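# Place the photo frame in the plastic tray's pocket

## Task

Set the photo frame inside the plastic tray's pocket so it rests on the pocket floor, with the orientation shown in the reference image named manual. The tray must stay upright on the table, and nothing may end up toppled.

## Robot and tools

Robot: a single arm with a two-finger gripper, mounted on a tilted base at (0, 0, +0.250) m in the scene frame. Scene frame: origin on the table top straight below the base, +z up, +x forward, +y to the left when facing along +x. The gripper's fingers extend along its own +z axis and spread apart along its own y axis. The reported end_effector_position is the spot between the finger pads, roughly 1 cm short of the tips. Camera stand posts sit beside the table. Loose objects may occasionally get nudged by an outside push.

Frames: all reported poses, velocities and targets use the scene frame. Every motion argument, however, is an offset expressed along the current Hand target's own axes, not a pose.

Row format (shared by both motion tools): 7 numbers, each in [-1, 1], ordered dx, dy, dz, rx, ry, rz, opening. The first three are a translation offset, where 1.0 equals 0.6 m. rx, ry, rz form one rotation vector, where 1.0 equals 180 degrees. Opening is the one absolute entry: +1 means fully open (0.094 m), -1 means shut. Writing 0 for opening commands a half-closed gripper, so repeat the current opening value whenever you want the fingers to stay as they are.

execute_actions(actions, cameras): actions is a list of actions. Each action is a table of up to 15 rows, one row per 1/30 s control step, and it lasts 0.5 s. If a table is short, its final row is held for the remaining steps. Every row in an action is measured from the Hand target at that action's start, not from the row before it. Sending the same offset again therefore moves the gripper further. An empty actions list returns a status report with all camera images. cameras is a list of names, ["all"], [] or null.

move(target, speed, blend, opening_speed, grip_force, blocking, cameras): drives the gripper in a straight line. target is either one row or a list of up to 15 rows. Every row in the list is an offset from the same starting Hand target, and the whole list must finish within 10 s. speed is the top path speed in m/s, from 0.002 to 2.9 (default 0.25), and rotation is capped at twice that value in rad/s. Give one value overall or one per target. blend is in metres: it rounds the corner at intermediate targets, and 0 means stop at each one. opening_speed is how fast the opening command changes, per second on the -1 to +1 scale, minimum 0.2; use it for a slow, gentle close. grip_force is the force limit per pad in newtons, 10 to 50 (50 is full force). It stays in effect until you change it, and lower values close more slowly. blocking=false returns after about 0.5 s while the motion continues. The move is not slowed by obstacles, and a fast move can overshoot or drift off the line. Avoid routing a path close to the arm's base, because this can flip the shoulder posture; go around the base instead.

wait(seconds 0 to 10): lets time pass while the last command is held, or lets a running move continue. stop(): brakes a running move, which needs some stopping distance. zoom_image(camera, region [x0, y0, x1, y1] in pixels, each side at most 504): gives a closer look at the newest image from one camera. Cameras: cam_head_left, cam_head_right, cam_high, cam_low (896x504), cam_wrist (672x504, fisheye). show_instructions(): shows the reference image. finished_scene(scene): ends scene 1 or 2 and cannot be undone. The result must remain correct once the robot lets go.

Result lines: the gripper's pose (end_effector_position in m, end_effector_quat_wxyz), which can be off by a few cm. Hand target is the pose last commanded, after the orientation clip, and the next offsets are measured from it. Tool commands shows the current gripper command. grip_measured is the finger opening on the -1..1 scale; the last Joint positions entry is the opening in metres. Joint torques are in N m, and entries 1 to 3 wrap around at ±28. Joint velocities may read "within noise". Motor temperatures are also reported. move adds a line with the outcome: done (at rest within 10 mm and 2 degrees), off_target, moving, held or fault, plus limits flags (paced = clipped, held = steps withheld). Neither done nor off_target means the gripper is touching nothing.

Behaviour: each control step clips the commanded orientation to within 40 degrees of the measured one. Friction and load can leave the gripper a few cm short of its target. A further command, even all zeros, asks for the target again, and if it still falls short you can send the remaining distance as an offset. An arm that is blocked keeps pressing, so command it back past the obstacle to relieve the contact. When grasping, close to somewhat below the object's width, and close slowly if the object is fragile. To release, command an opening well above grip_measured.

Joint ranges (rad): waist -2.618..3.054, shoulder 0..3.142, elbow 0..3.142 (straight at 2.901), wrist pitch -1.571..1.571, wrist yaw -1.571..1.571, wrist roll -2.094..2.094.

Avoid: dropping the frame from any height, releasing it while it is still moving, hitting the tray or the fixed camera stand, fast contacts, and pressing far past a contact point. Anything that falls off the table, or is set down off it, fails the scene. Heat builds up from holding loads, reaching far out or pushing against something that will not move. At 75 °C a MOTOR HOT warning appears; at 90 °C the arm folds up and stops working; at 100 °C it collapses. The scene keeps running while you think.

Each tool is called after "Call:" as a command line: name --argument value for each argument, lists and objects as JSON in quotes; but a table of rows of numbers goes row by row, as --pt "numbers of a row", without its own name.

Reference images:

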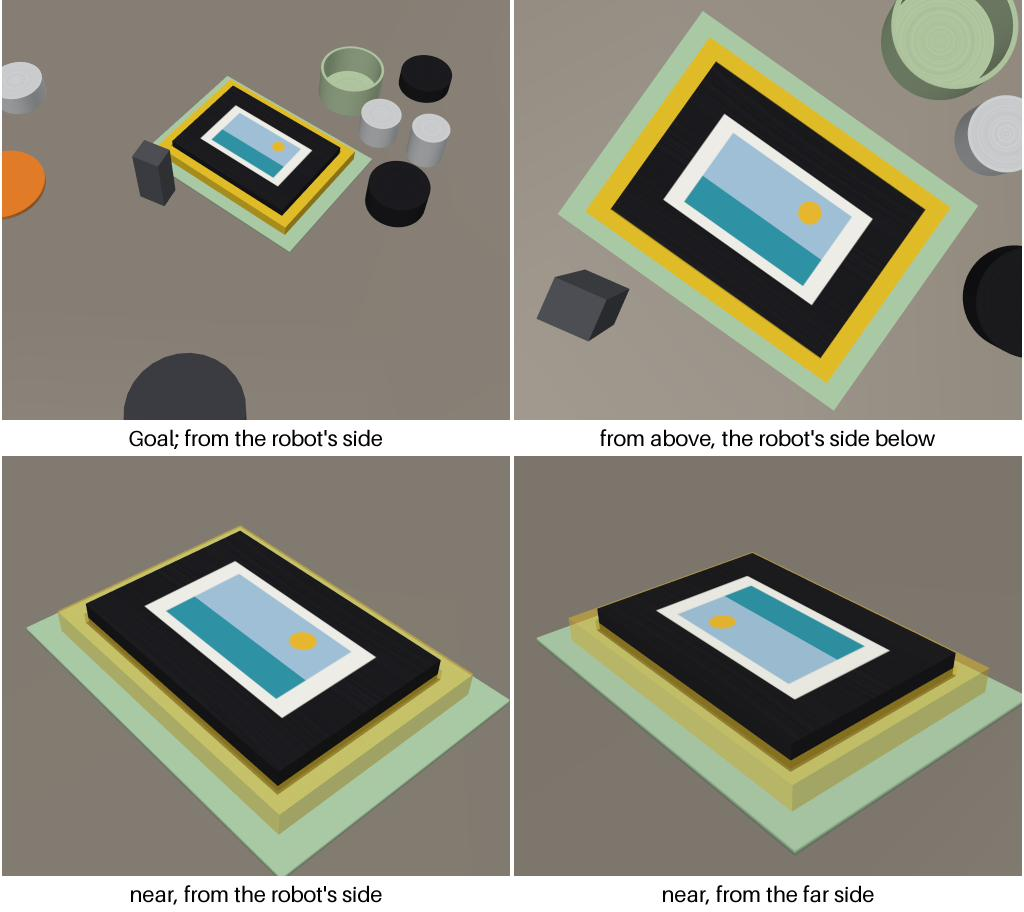

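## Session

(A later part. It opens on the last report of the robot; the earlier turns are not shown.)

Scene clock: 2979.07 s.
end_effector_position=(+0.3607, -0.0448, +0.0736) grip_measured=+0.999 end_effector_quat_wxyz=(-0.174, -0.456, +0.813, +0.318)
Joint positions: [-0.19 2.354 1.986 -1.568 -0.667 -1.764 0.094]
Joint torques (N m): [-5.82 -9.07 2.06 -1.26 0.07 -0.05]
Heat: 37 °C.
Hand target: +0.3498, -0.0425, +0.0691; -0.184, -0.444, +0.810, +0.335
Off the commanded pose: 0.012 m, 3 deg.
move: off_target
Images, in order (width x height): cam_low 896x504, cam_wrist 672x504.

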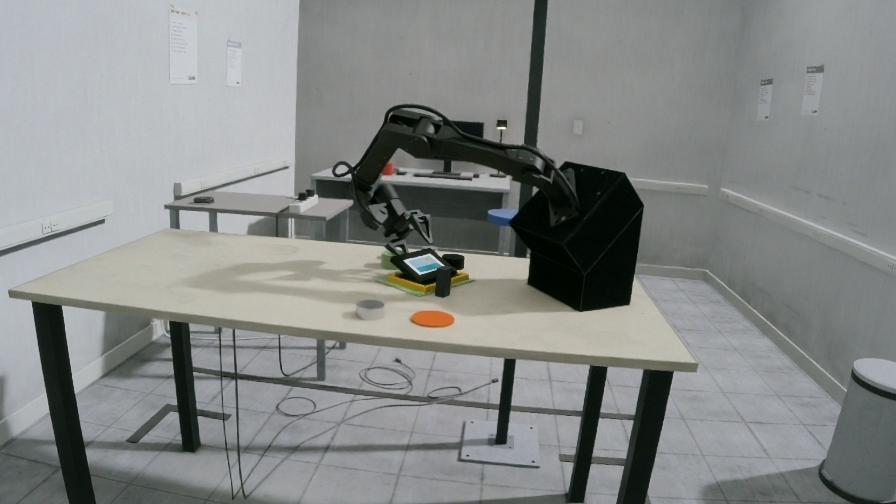

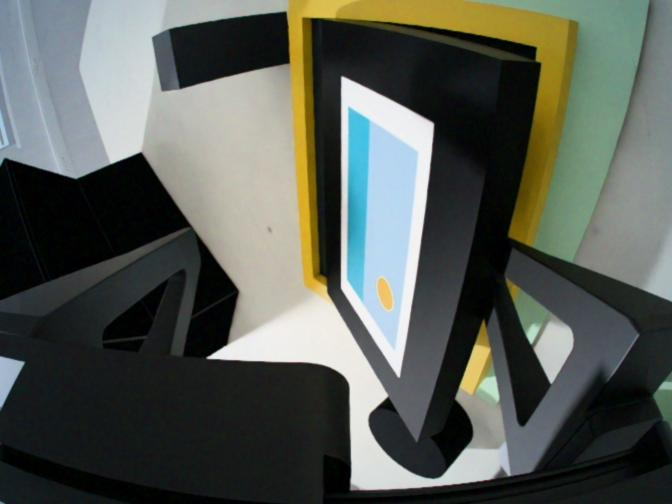

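Call:
move --target '[-0.0087, -0.0748, -0.0463, 0, 0, 0, 1.0]' --speed 0.03 --cameras '["cam_wrist", "cam_low"]'

Call:
zoom_image --camera "cam_low" --region '[360, 200, 500, 320]'

Call:
zoom_image --camera "cam_wrist" --region '[220, 0, 600, 400]'

Scene clock: 3020.07 s.
end_effector_position=(+0.4004, -0.0596, +0.0615) grip_measured=+0.999 end_effector_quat_wxyz=(-0.153, -0.474, +0.822, +0.275)
Joint positions: [-0.19 2.433 2.198 -1.569 -0.669 -1.701 0.094]
Joint torques (N m): [-7.86 -8.72 5.24 -1.11 -0.09 0.08]
Motor temperatures (°C): [33 38 29 33 30 28 30]
Heat: 38 °C.
Hand target: +0.3959, -0.0658, +0.0571; -0.184, -0.445, +0.810, +0.335
Off the commanded pose: 0.009 m, 9 deg.
joint sent to its limit — joint 4 (wrist pitch), lower limit. The joint targets are off in orientation, not in position.
move: off_target
Images, in order (width x height): cam_low 896x504, cam_wrist 672x504.

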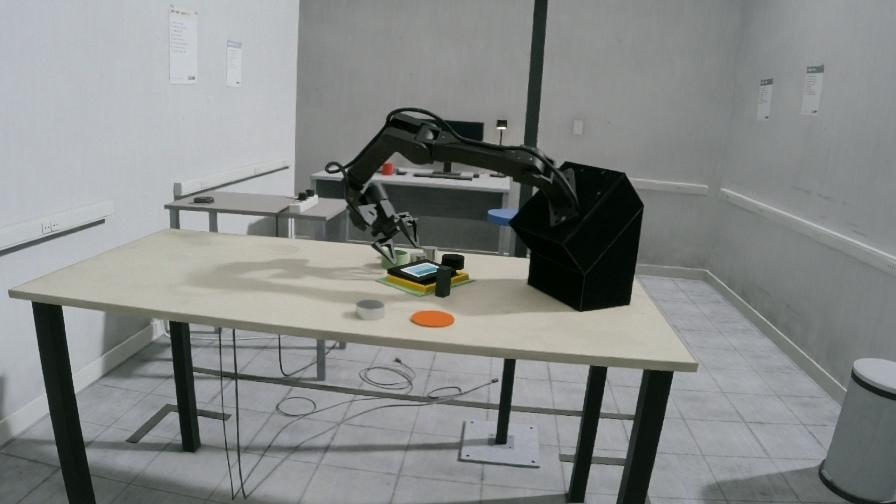

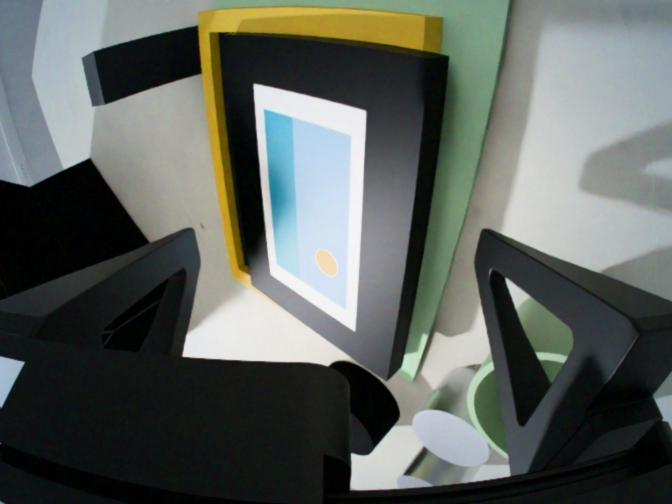

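Scaled by 3.600 from the camera's 896x504 image, which has a finer 1280x720 frame.

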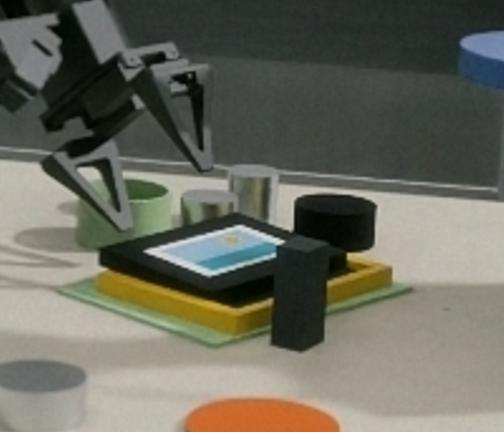

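Scaled by 1.260 from the camera's 672x504 image, which has a finer 960x720 frame.

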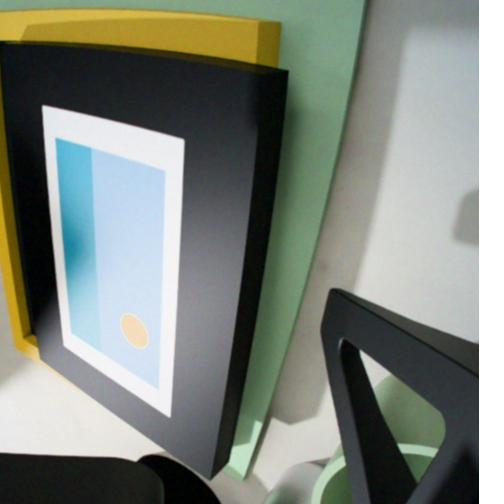

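Call:
move --target '[-0.005, 0.0577, 0.0603, 0, 0, 0, 1.0]' --speed 0.03 --cameras '["cam_wrist", "cam_low"]'

Call:
zoom_image --camera "cam_low" --region '[360, 200, 500, 320]'

Call:
zoom_image --camera "cam_wrist" --region '[220, 0, 600, 400]'

Scene clock: 3055.63 s.
end_effector_position=(+0.3531, -0.0465, +0.0533) grip_measured=+0.999 end_effector_quat_wxyz=(-0.188, -0.433, +0.817, +0.332)
Joint positions: [-0.17 2.433 2.035 -1.575 -0.674 -1.727 0.094]
Joint torques (N m): [-5.07 -12.97 1.62 -1.15 0.02 -0.08]
Heat: 38 °C.
Hand target: +0.3552, -0.0363, +0.0559; -0.184, -0.444, +0.810, +0.335
Off the commanded pose: 0.011 m, 2 deg.
move: off_target
Images, in order (width x height): cam_low 896x504, cam_wrist 672x504.

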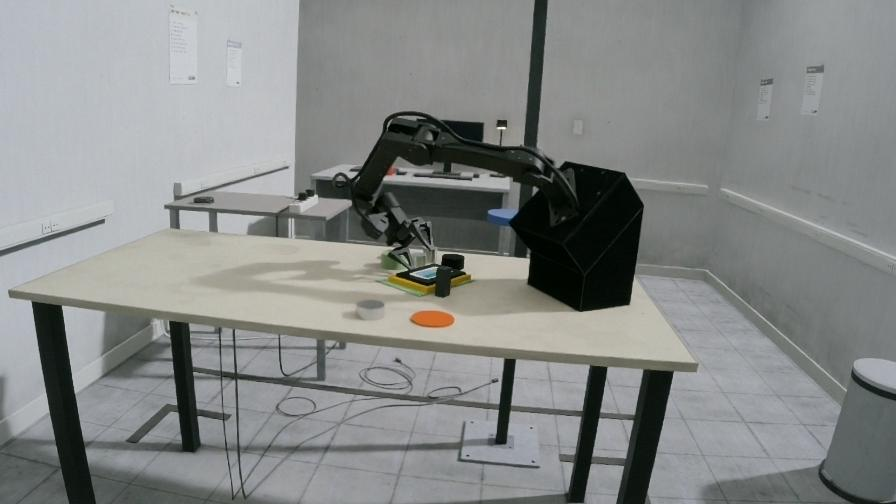

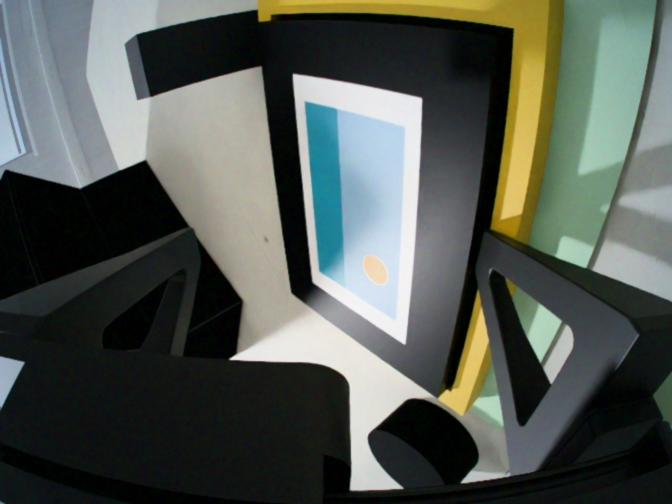

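Scaled by 3.600 from the camera's 896x504 image, which has a finer 1280x720 frame.

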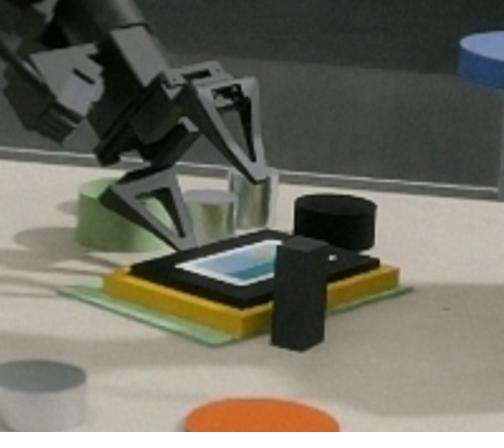

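Scaled by 1.260 from the camera's 672x504 image, which has a finer 960x720 frame.

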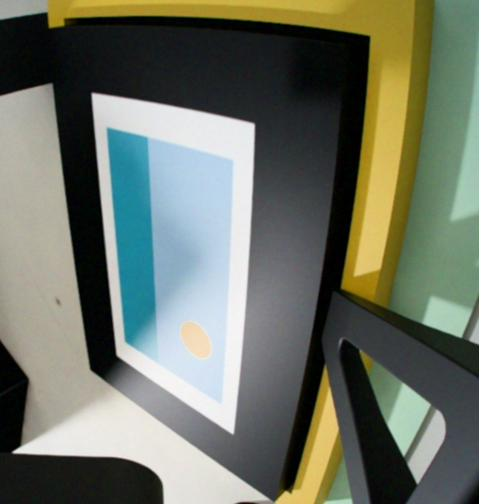

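Call:
move --pt "0 -0.03 -0.05 0 0 0 1.0" --pt "0 -0.03 -0.25 0.1 0 0 1.0" --speed 0.12 --blend '[0.01, 0]' --cameras '["cam_wrist", "cam_low", "cam_high", "cam_head_right"]'

Call:
zoom_image --camera "cam_low" --region '[360, 220, 500, 320]'

Call:
zoom_image --camera "cam_head_right" --region '[410, 170, 550, 300]'

Scene clock: 3099.67 s.
end_effector_position=(+0.4418, -0.0985, +0.1274) grip_measured=+0.999 end_effector_quat_wxyz=(-0.106, -0.471, +0.856, +0.184)
Joint positions: [-0.334 2.322 2.247 -1.576 -0.675 -1.676 0.094]
Joint torques (N m): [-10.02 -14.78 5.79 -0.69 -0.12 0.1]
Motor temperatures (°C): [33 43 29 35 29 28 30]
Heat: 43 °C.
Hand target: +0.4555, -0.1000, +0.1493; -0.112, -0.468, +0.852, +0.204
Off the commanded pose: 0.026 m, 2 deg.
joint sent to its limit — joint 4 (wrist pitch), lower limit. The joint targets are off in orientation, not in position.
move: off_target
Images, in order (width x height): cam_head_right 896x504, cam_high 896x504, cam_low 896x504, cam_wrist 672x504.

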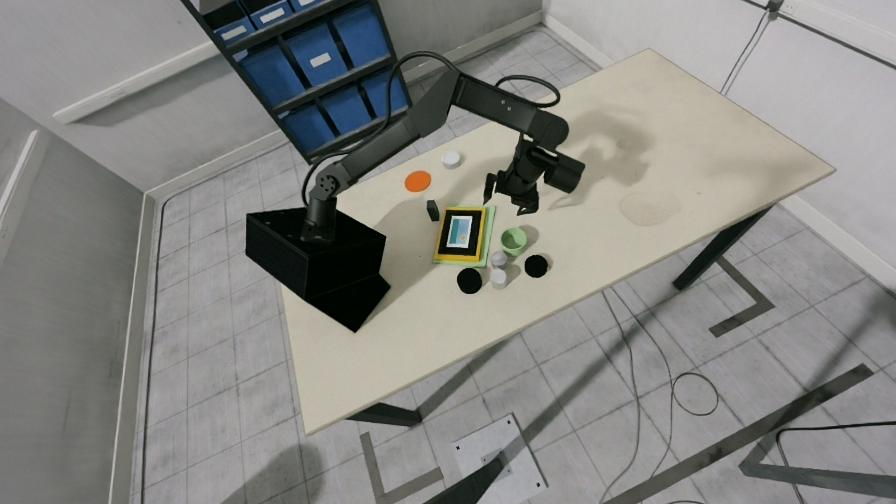

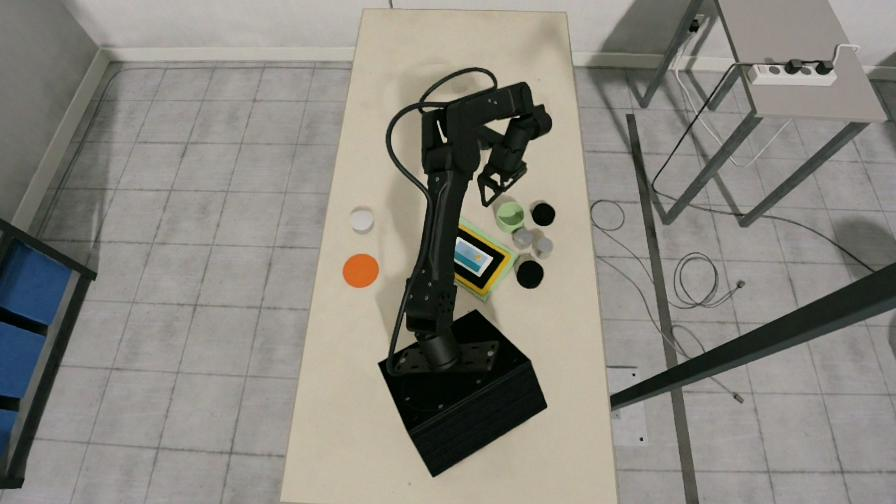

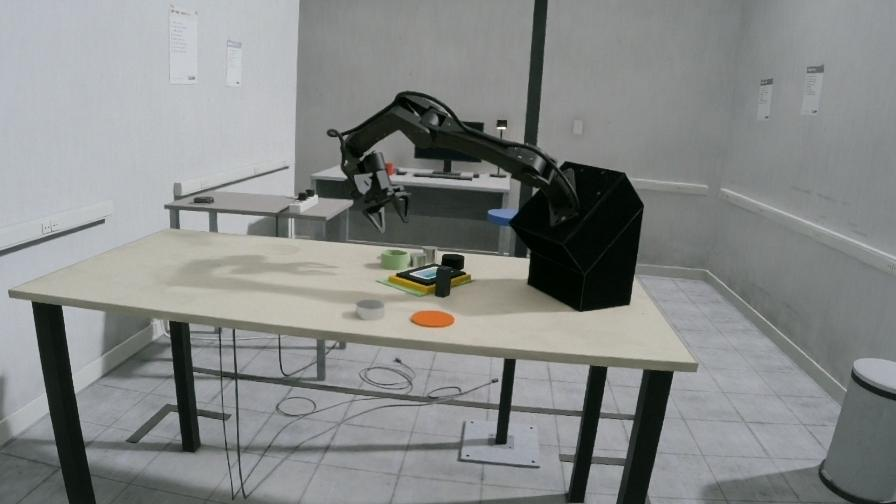

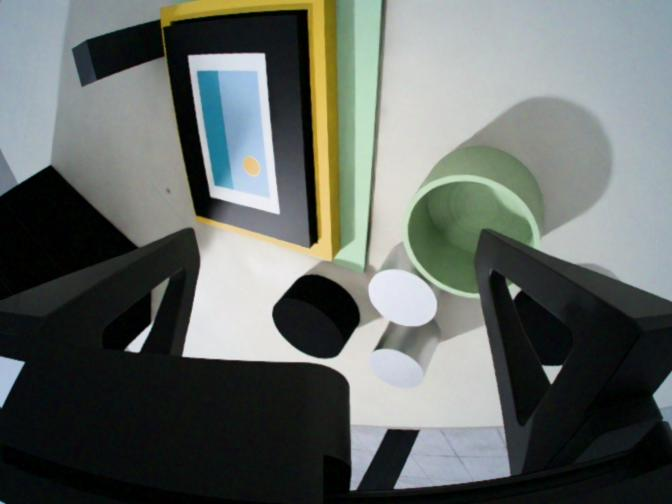

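Scaled by 3.600 from the camera's 896x504 image, which has a finer 1280x720 frame.

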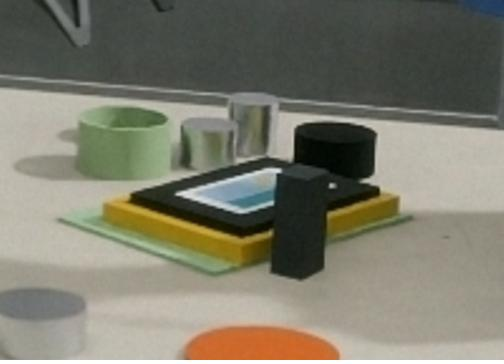

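Scaled by 3.600 from the camera's 896x504 image, which has a finer 1280x720 frame.

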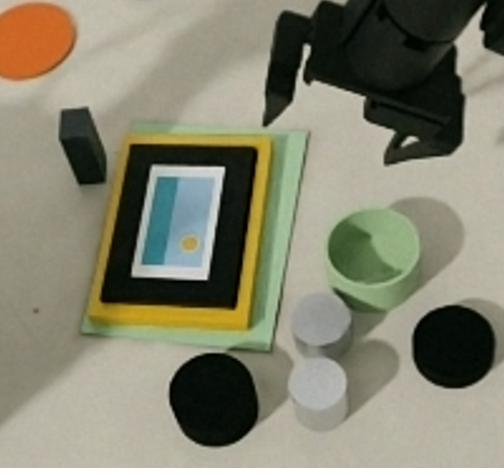

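Call:
move --target '[0.0135, 0.3245, 0.1635, 0.1173, -0.1173, 0.4903, 0.28]' --speed 0.2 --cameras '["cam_wrist", "cam_high"]'

Call:
zoom_image --camera "cam_wrist" --region '[200, 0, 600, 300]'

Scene clock: 3141.23 s.
end_effector_position=(+0.2674, +0.0097, +0.1488) grip_measured=+0.281 end_effector_quat_wxyz=(-0.008, +0.283, +0.959, +0.004)
Joint positions: [-0.188 1.077 0.557 -0.509 -0.593 0.393 0.06]
Joint torques (N m): [-0.94 -6.12 2.82 0.22 0.14 0.11]
Heat: 44 °C.
Hand target: +0.2672, +0.0102, +0.1502; +0.000, +0.280, +0.960, +0.000
Off the commanded pose: 0.001 m, 1 deg.
move: done
Images, in order (width x height): cam_high 896x504, cam_wrist 672x504.

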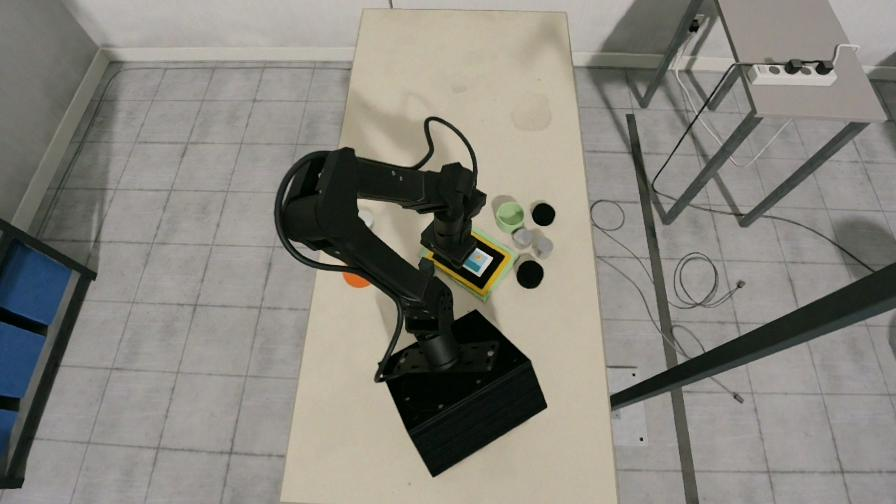

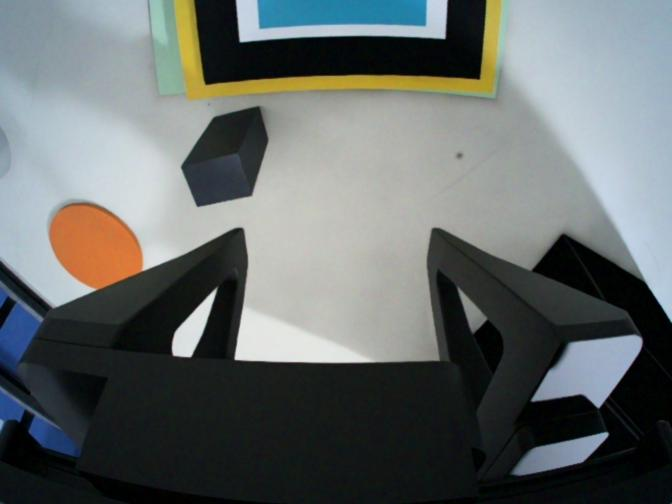

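Scaled by 1.260 from the camera's 672x504 image, which has a finer 960x720 frame.

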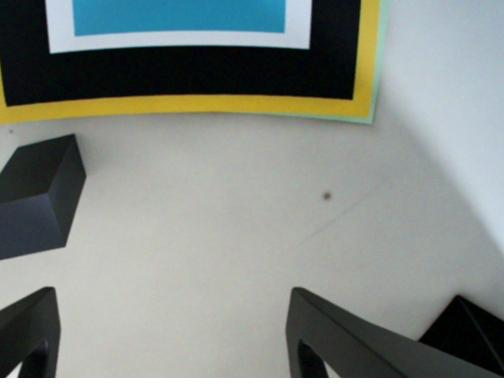

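Call:
zoom_image --camera "cam_wrist" --region '[140, 0, 340, 130]'

Call:
zoom_image --camera "cam_wrist" --region '[340, 0, 540, 130]'

Scaled by 2.520 from the camera's 672x504 image, which has a finer 960x720 frame.

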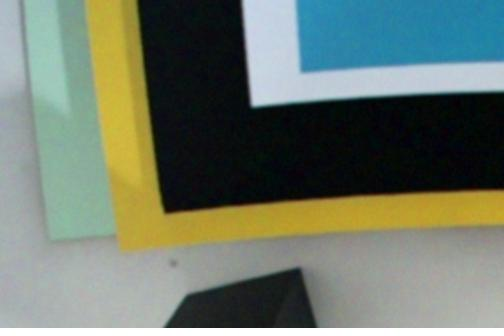

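Scaled by 2.520 from the camera's 672x504 image, which has a finer 960x720 frame.

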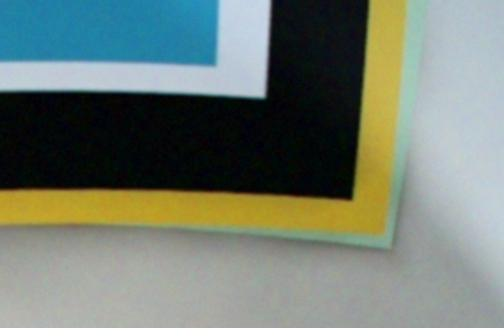

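Call:
execute_actions --actions '[]' --cameras '["cam_low", "cam_head_right", "cam_head_left"]'

Call:
zoom_image --camera "cam_low" --region '[370, 250, 480, 300]'

Call:
zoom_image --camera "cam_head_right" --region '[420, 195, 510, 275]'

Call:
zoom_image --camera "cam_head_left" --region '[410, 190, 500, 280]'

Scene clock: 3196.80 s.
end_effector_position=(+0.2674, +0.0096, +0.1488) grip_measured=+0.281 end_effector_quat_wxyz=(-0.008, +0.283, +0.959, +0.004)
Joint positions: [-0.188 1.077 0.557 -0.509 -0.593 0.394 0.06]
Joint velocities: within noise
Joint torques (N m): [-0.9 -6.13 2.88 0.22 0.11 0.1]
Motor temperatures (°C): [33 37 30 32 29 28 29]
Heat: 37 °C.
Hand target: +0.2672, +0.0102, +0.1502; +0.000, +0.280, +0.960, +0.000
Tool commands: gripper/opening=+0.28
Off the commanded pose: 0.001 m, 1 deg.
Images, in order (width x height): cam_head_left 896x504, cam_head_right 896x504, cam_low 896x504.

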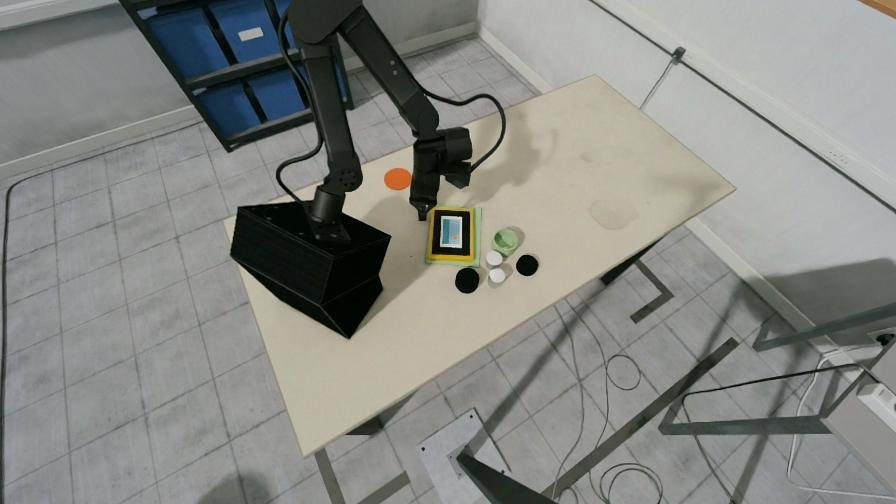

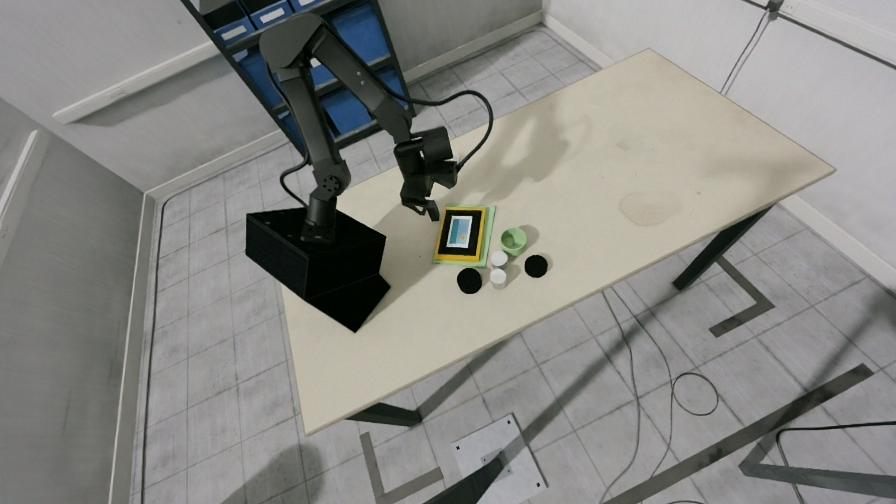

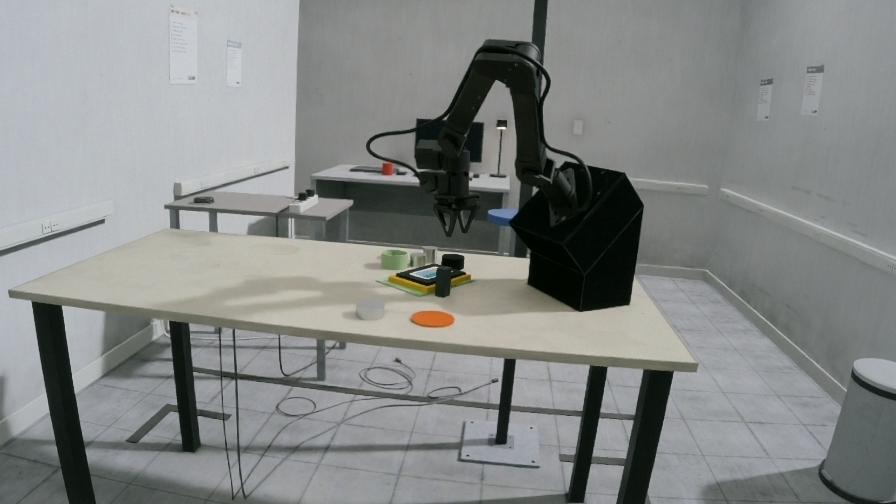

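Scaled by 4.582 from the camera's 896x504 image, which has a finer 1280x720 frame.

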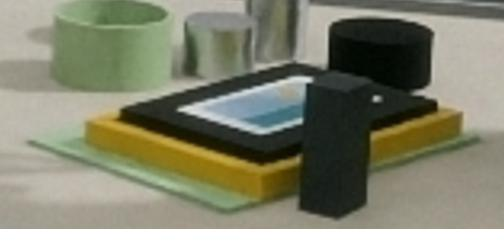

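Scaled by 5.600 from the camera's 896x504 image, which has a finer 1280x720 frame.

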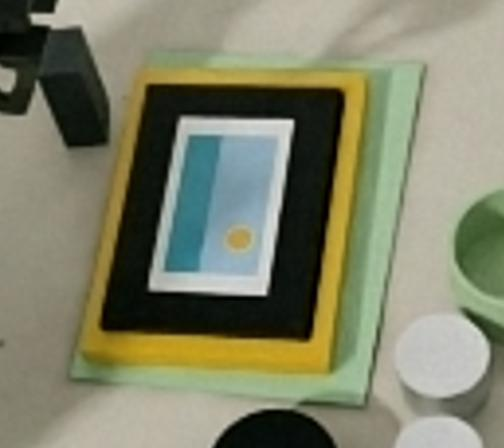

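Scaled by 5.600 from the camera's 896x504 image, which has a finer 1280x720 frame.

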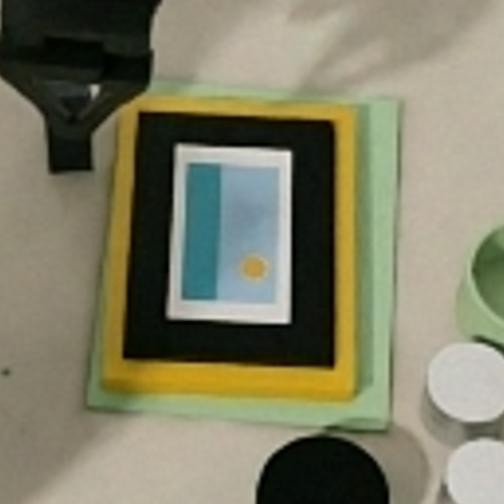

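Call:
move --target '[0.0395, 0.35, -0.1167, 0, 0, 0, 0.28]' --speed 0.2 --cameras '["cam_high", "cam_wrist", "cam_head_left"]'

Call:
zoom_image --camera "cam_high" --region '[410, 200, 530, 310]'

Call:
zoom_image --camera "cam_wrist" --region '[380, 0, 672, 250]'

Scene clock: 3236.47 s.
end_effector_position=(+0.3609, +0.2012, +0.2231) grip_measured=+0.281 end_effector_quat_wxyz=(+0.007, +0.277, +0.961, +0.015)
Joint positions: [0.596 1.079 1.217 -0.897 -0.089 1.036 0.06]
Joint torques (N m): [0.4 -6.49 8.46 0.02 0.16 0.11]
Heat: 36 °C.
Hand target: +0.3603, +0.2000, +0.2202; +0.000, +0.280, +0.960, +0.000
Off the commanded pose: 0.003 m, 2 deg.
move: done
Images, in order (width x height): cam_head_left 896x504, cam_high 896x504, cam_wrist 672x504.

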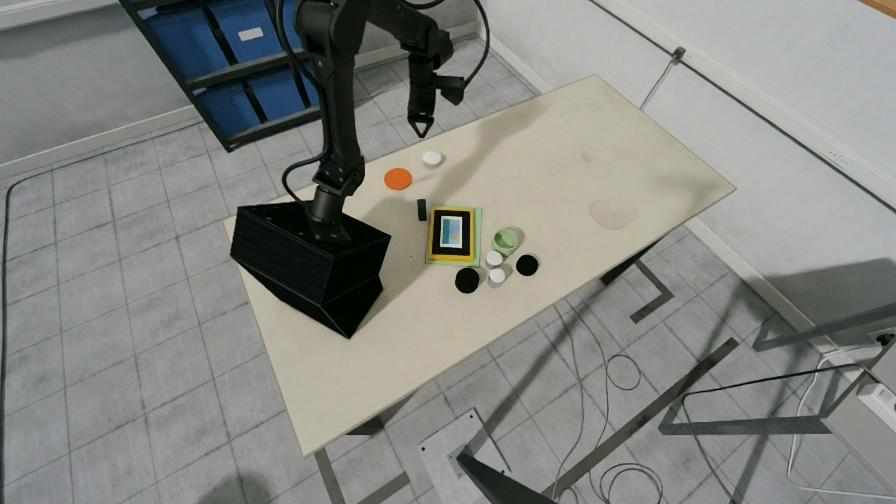

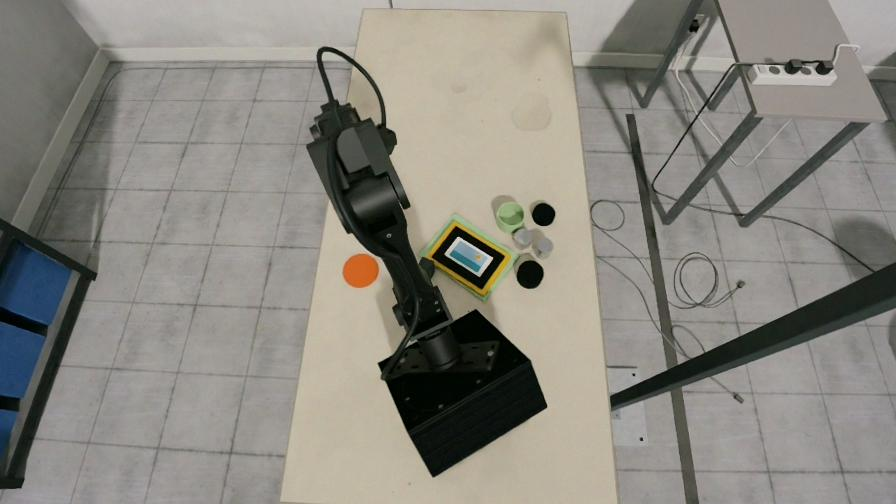

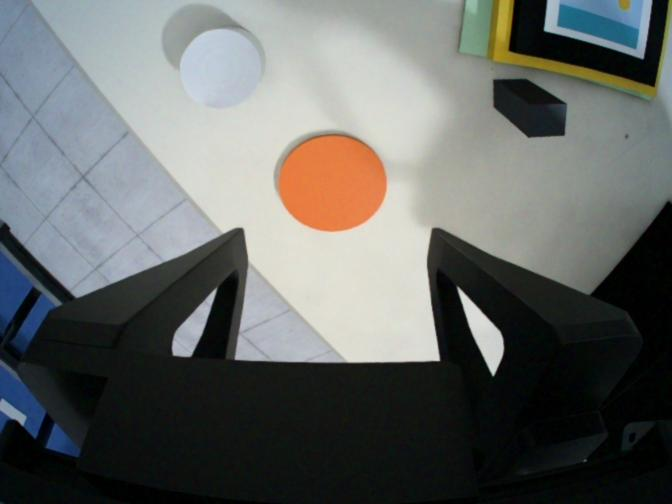

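Scaled by 4.200 from the camera's 896x504 image, which has a finer 1280x720 frame.

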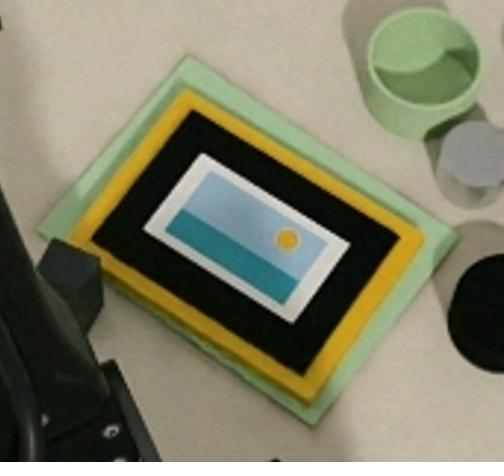

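Scaled by 1.726 from the camera's 672x504 image, which has a finer 960x720 frame.

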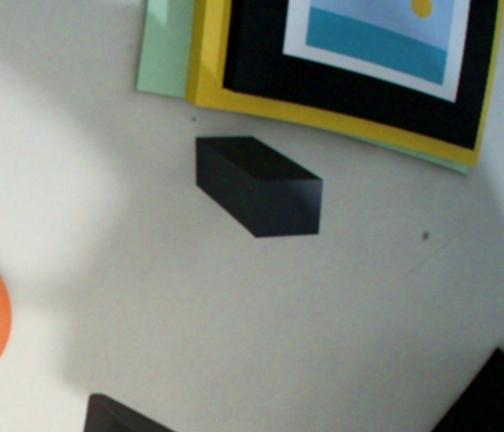

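Call:
finished_scene --scene 1

The scene is finished: the task was done.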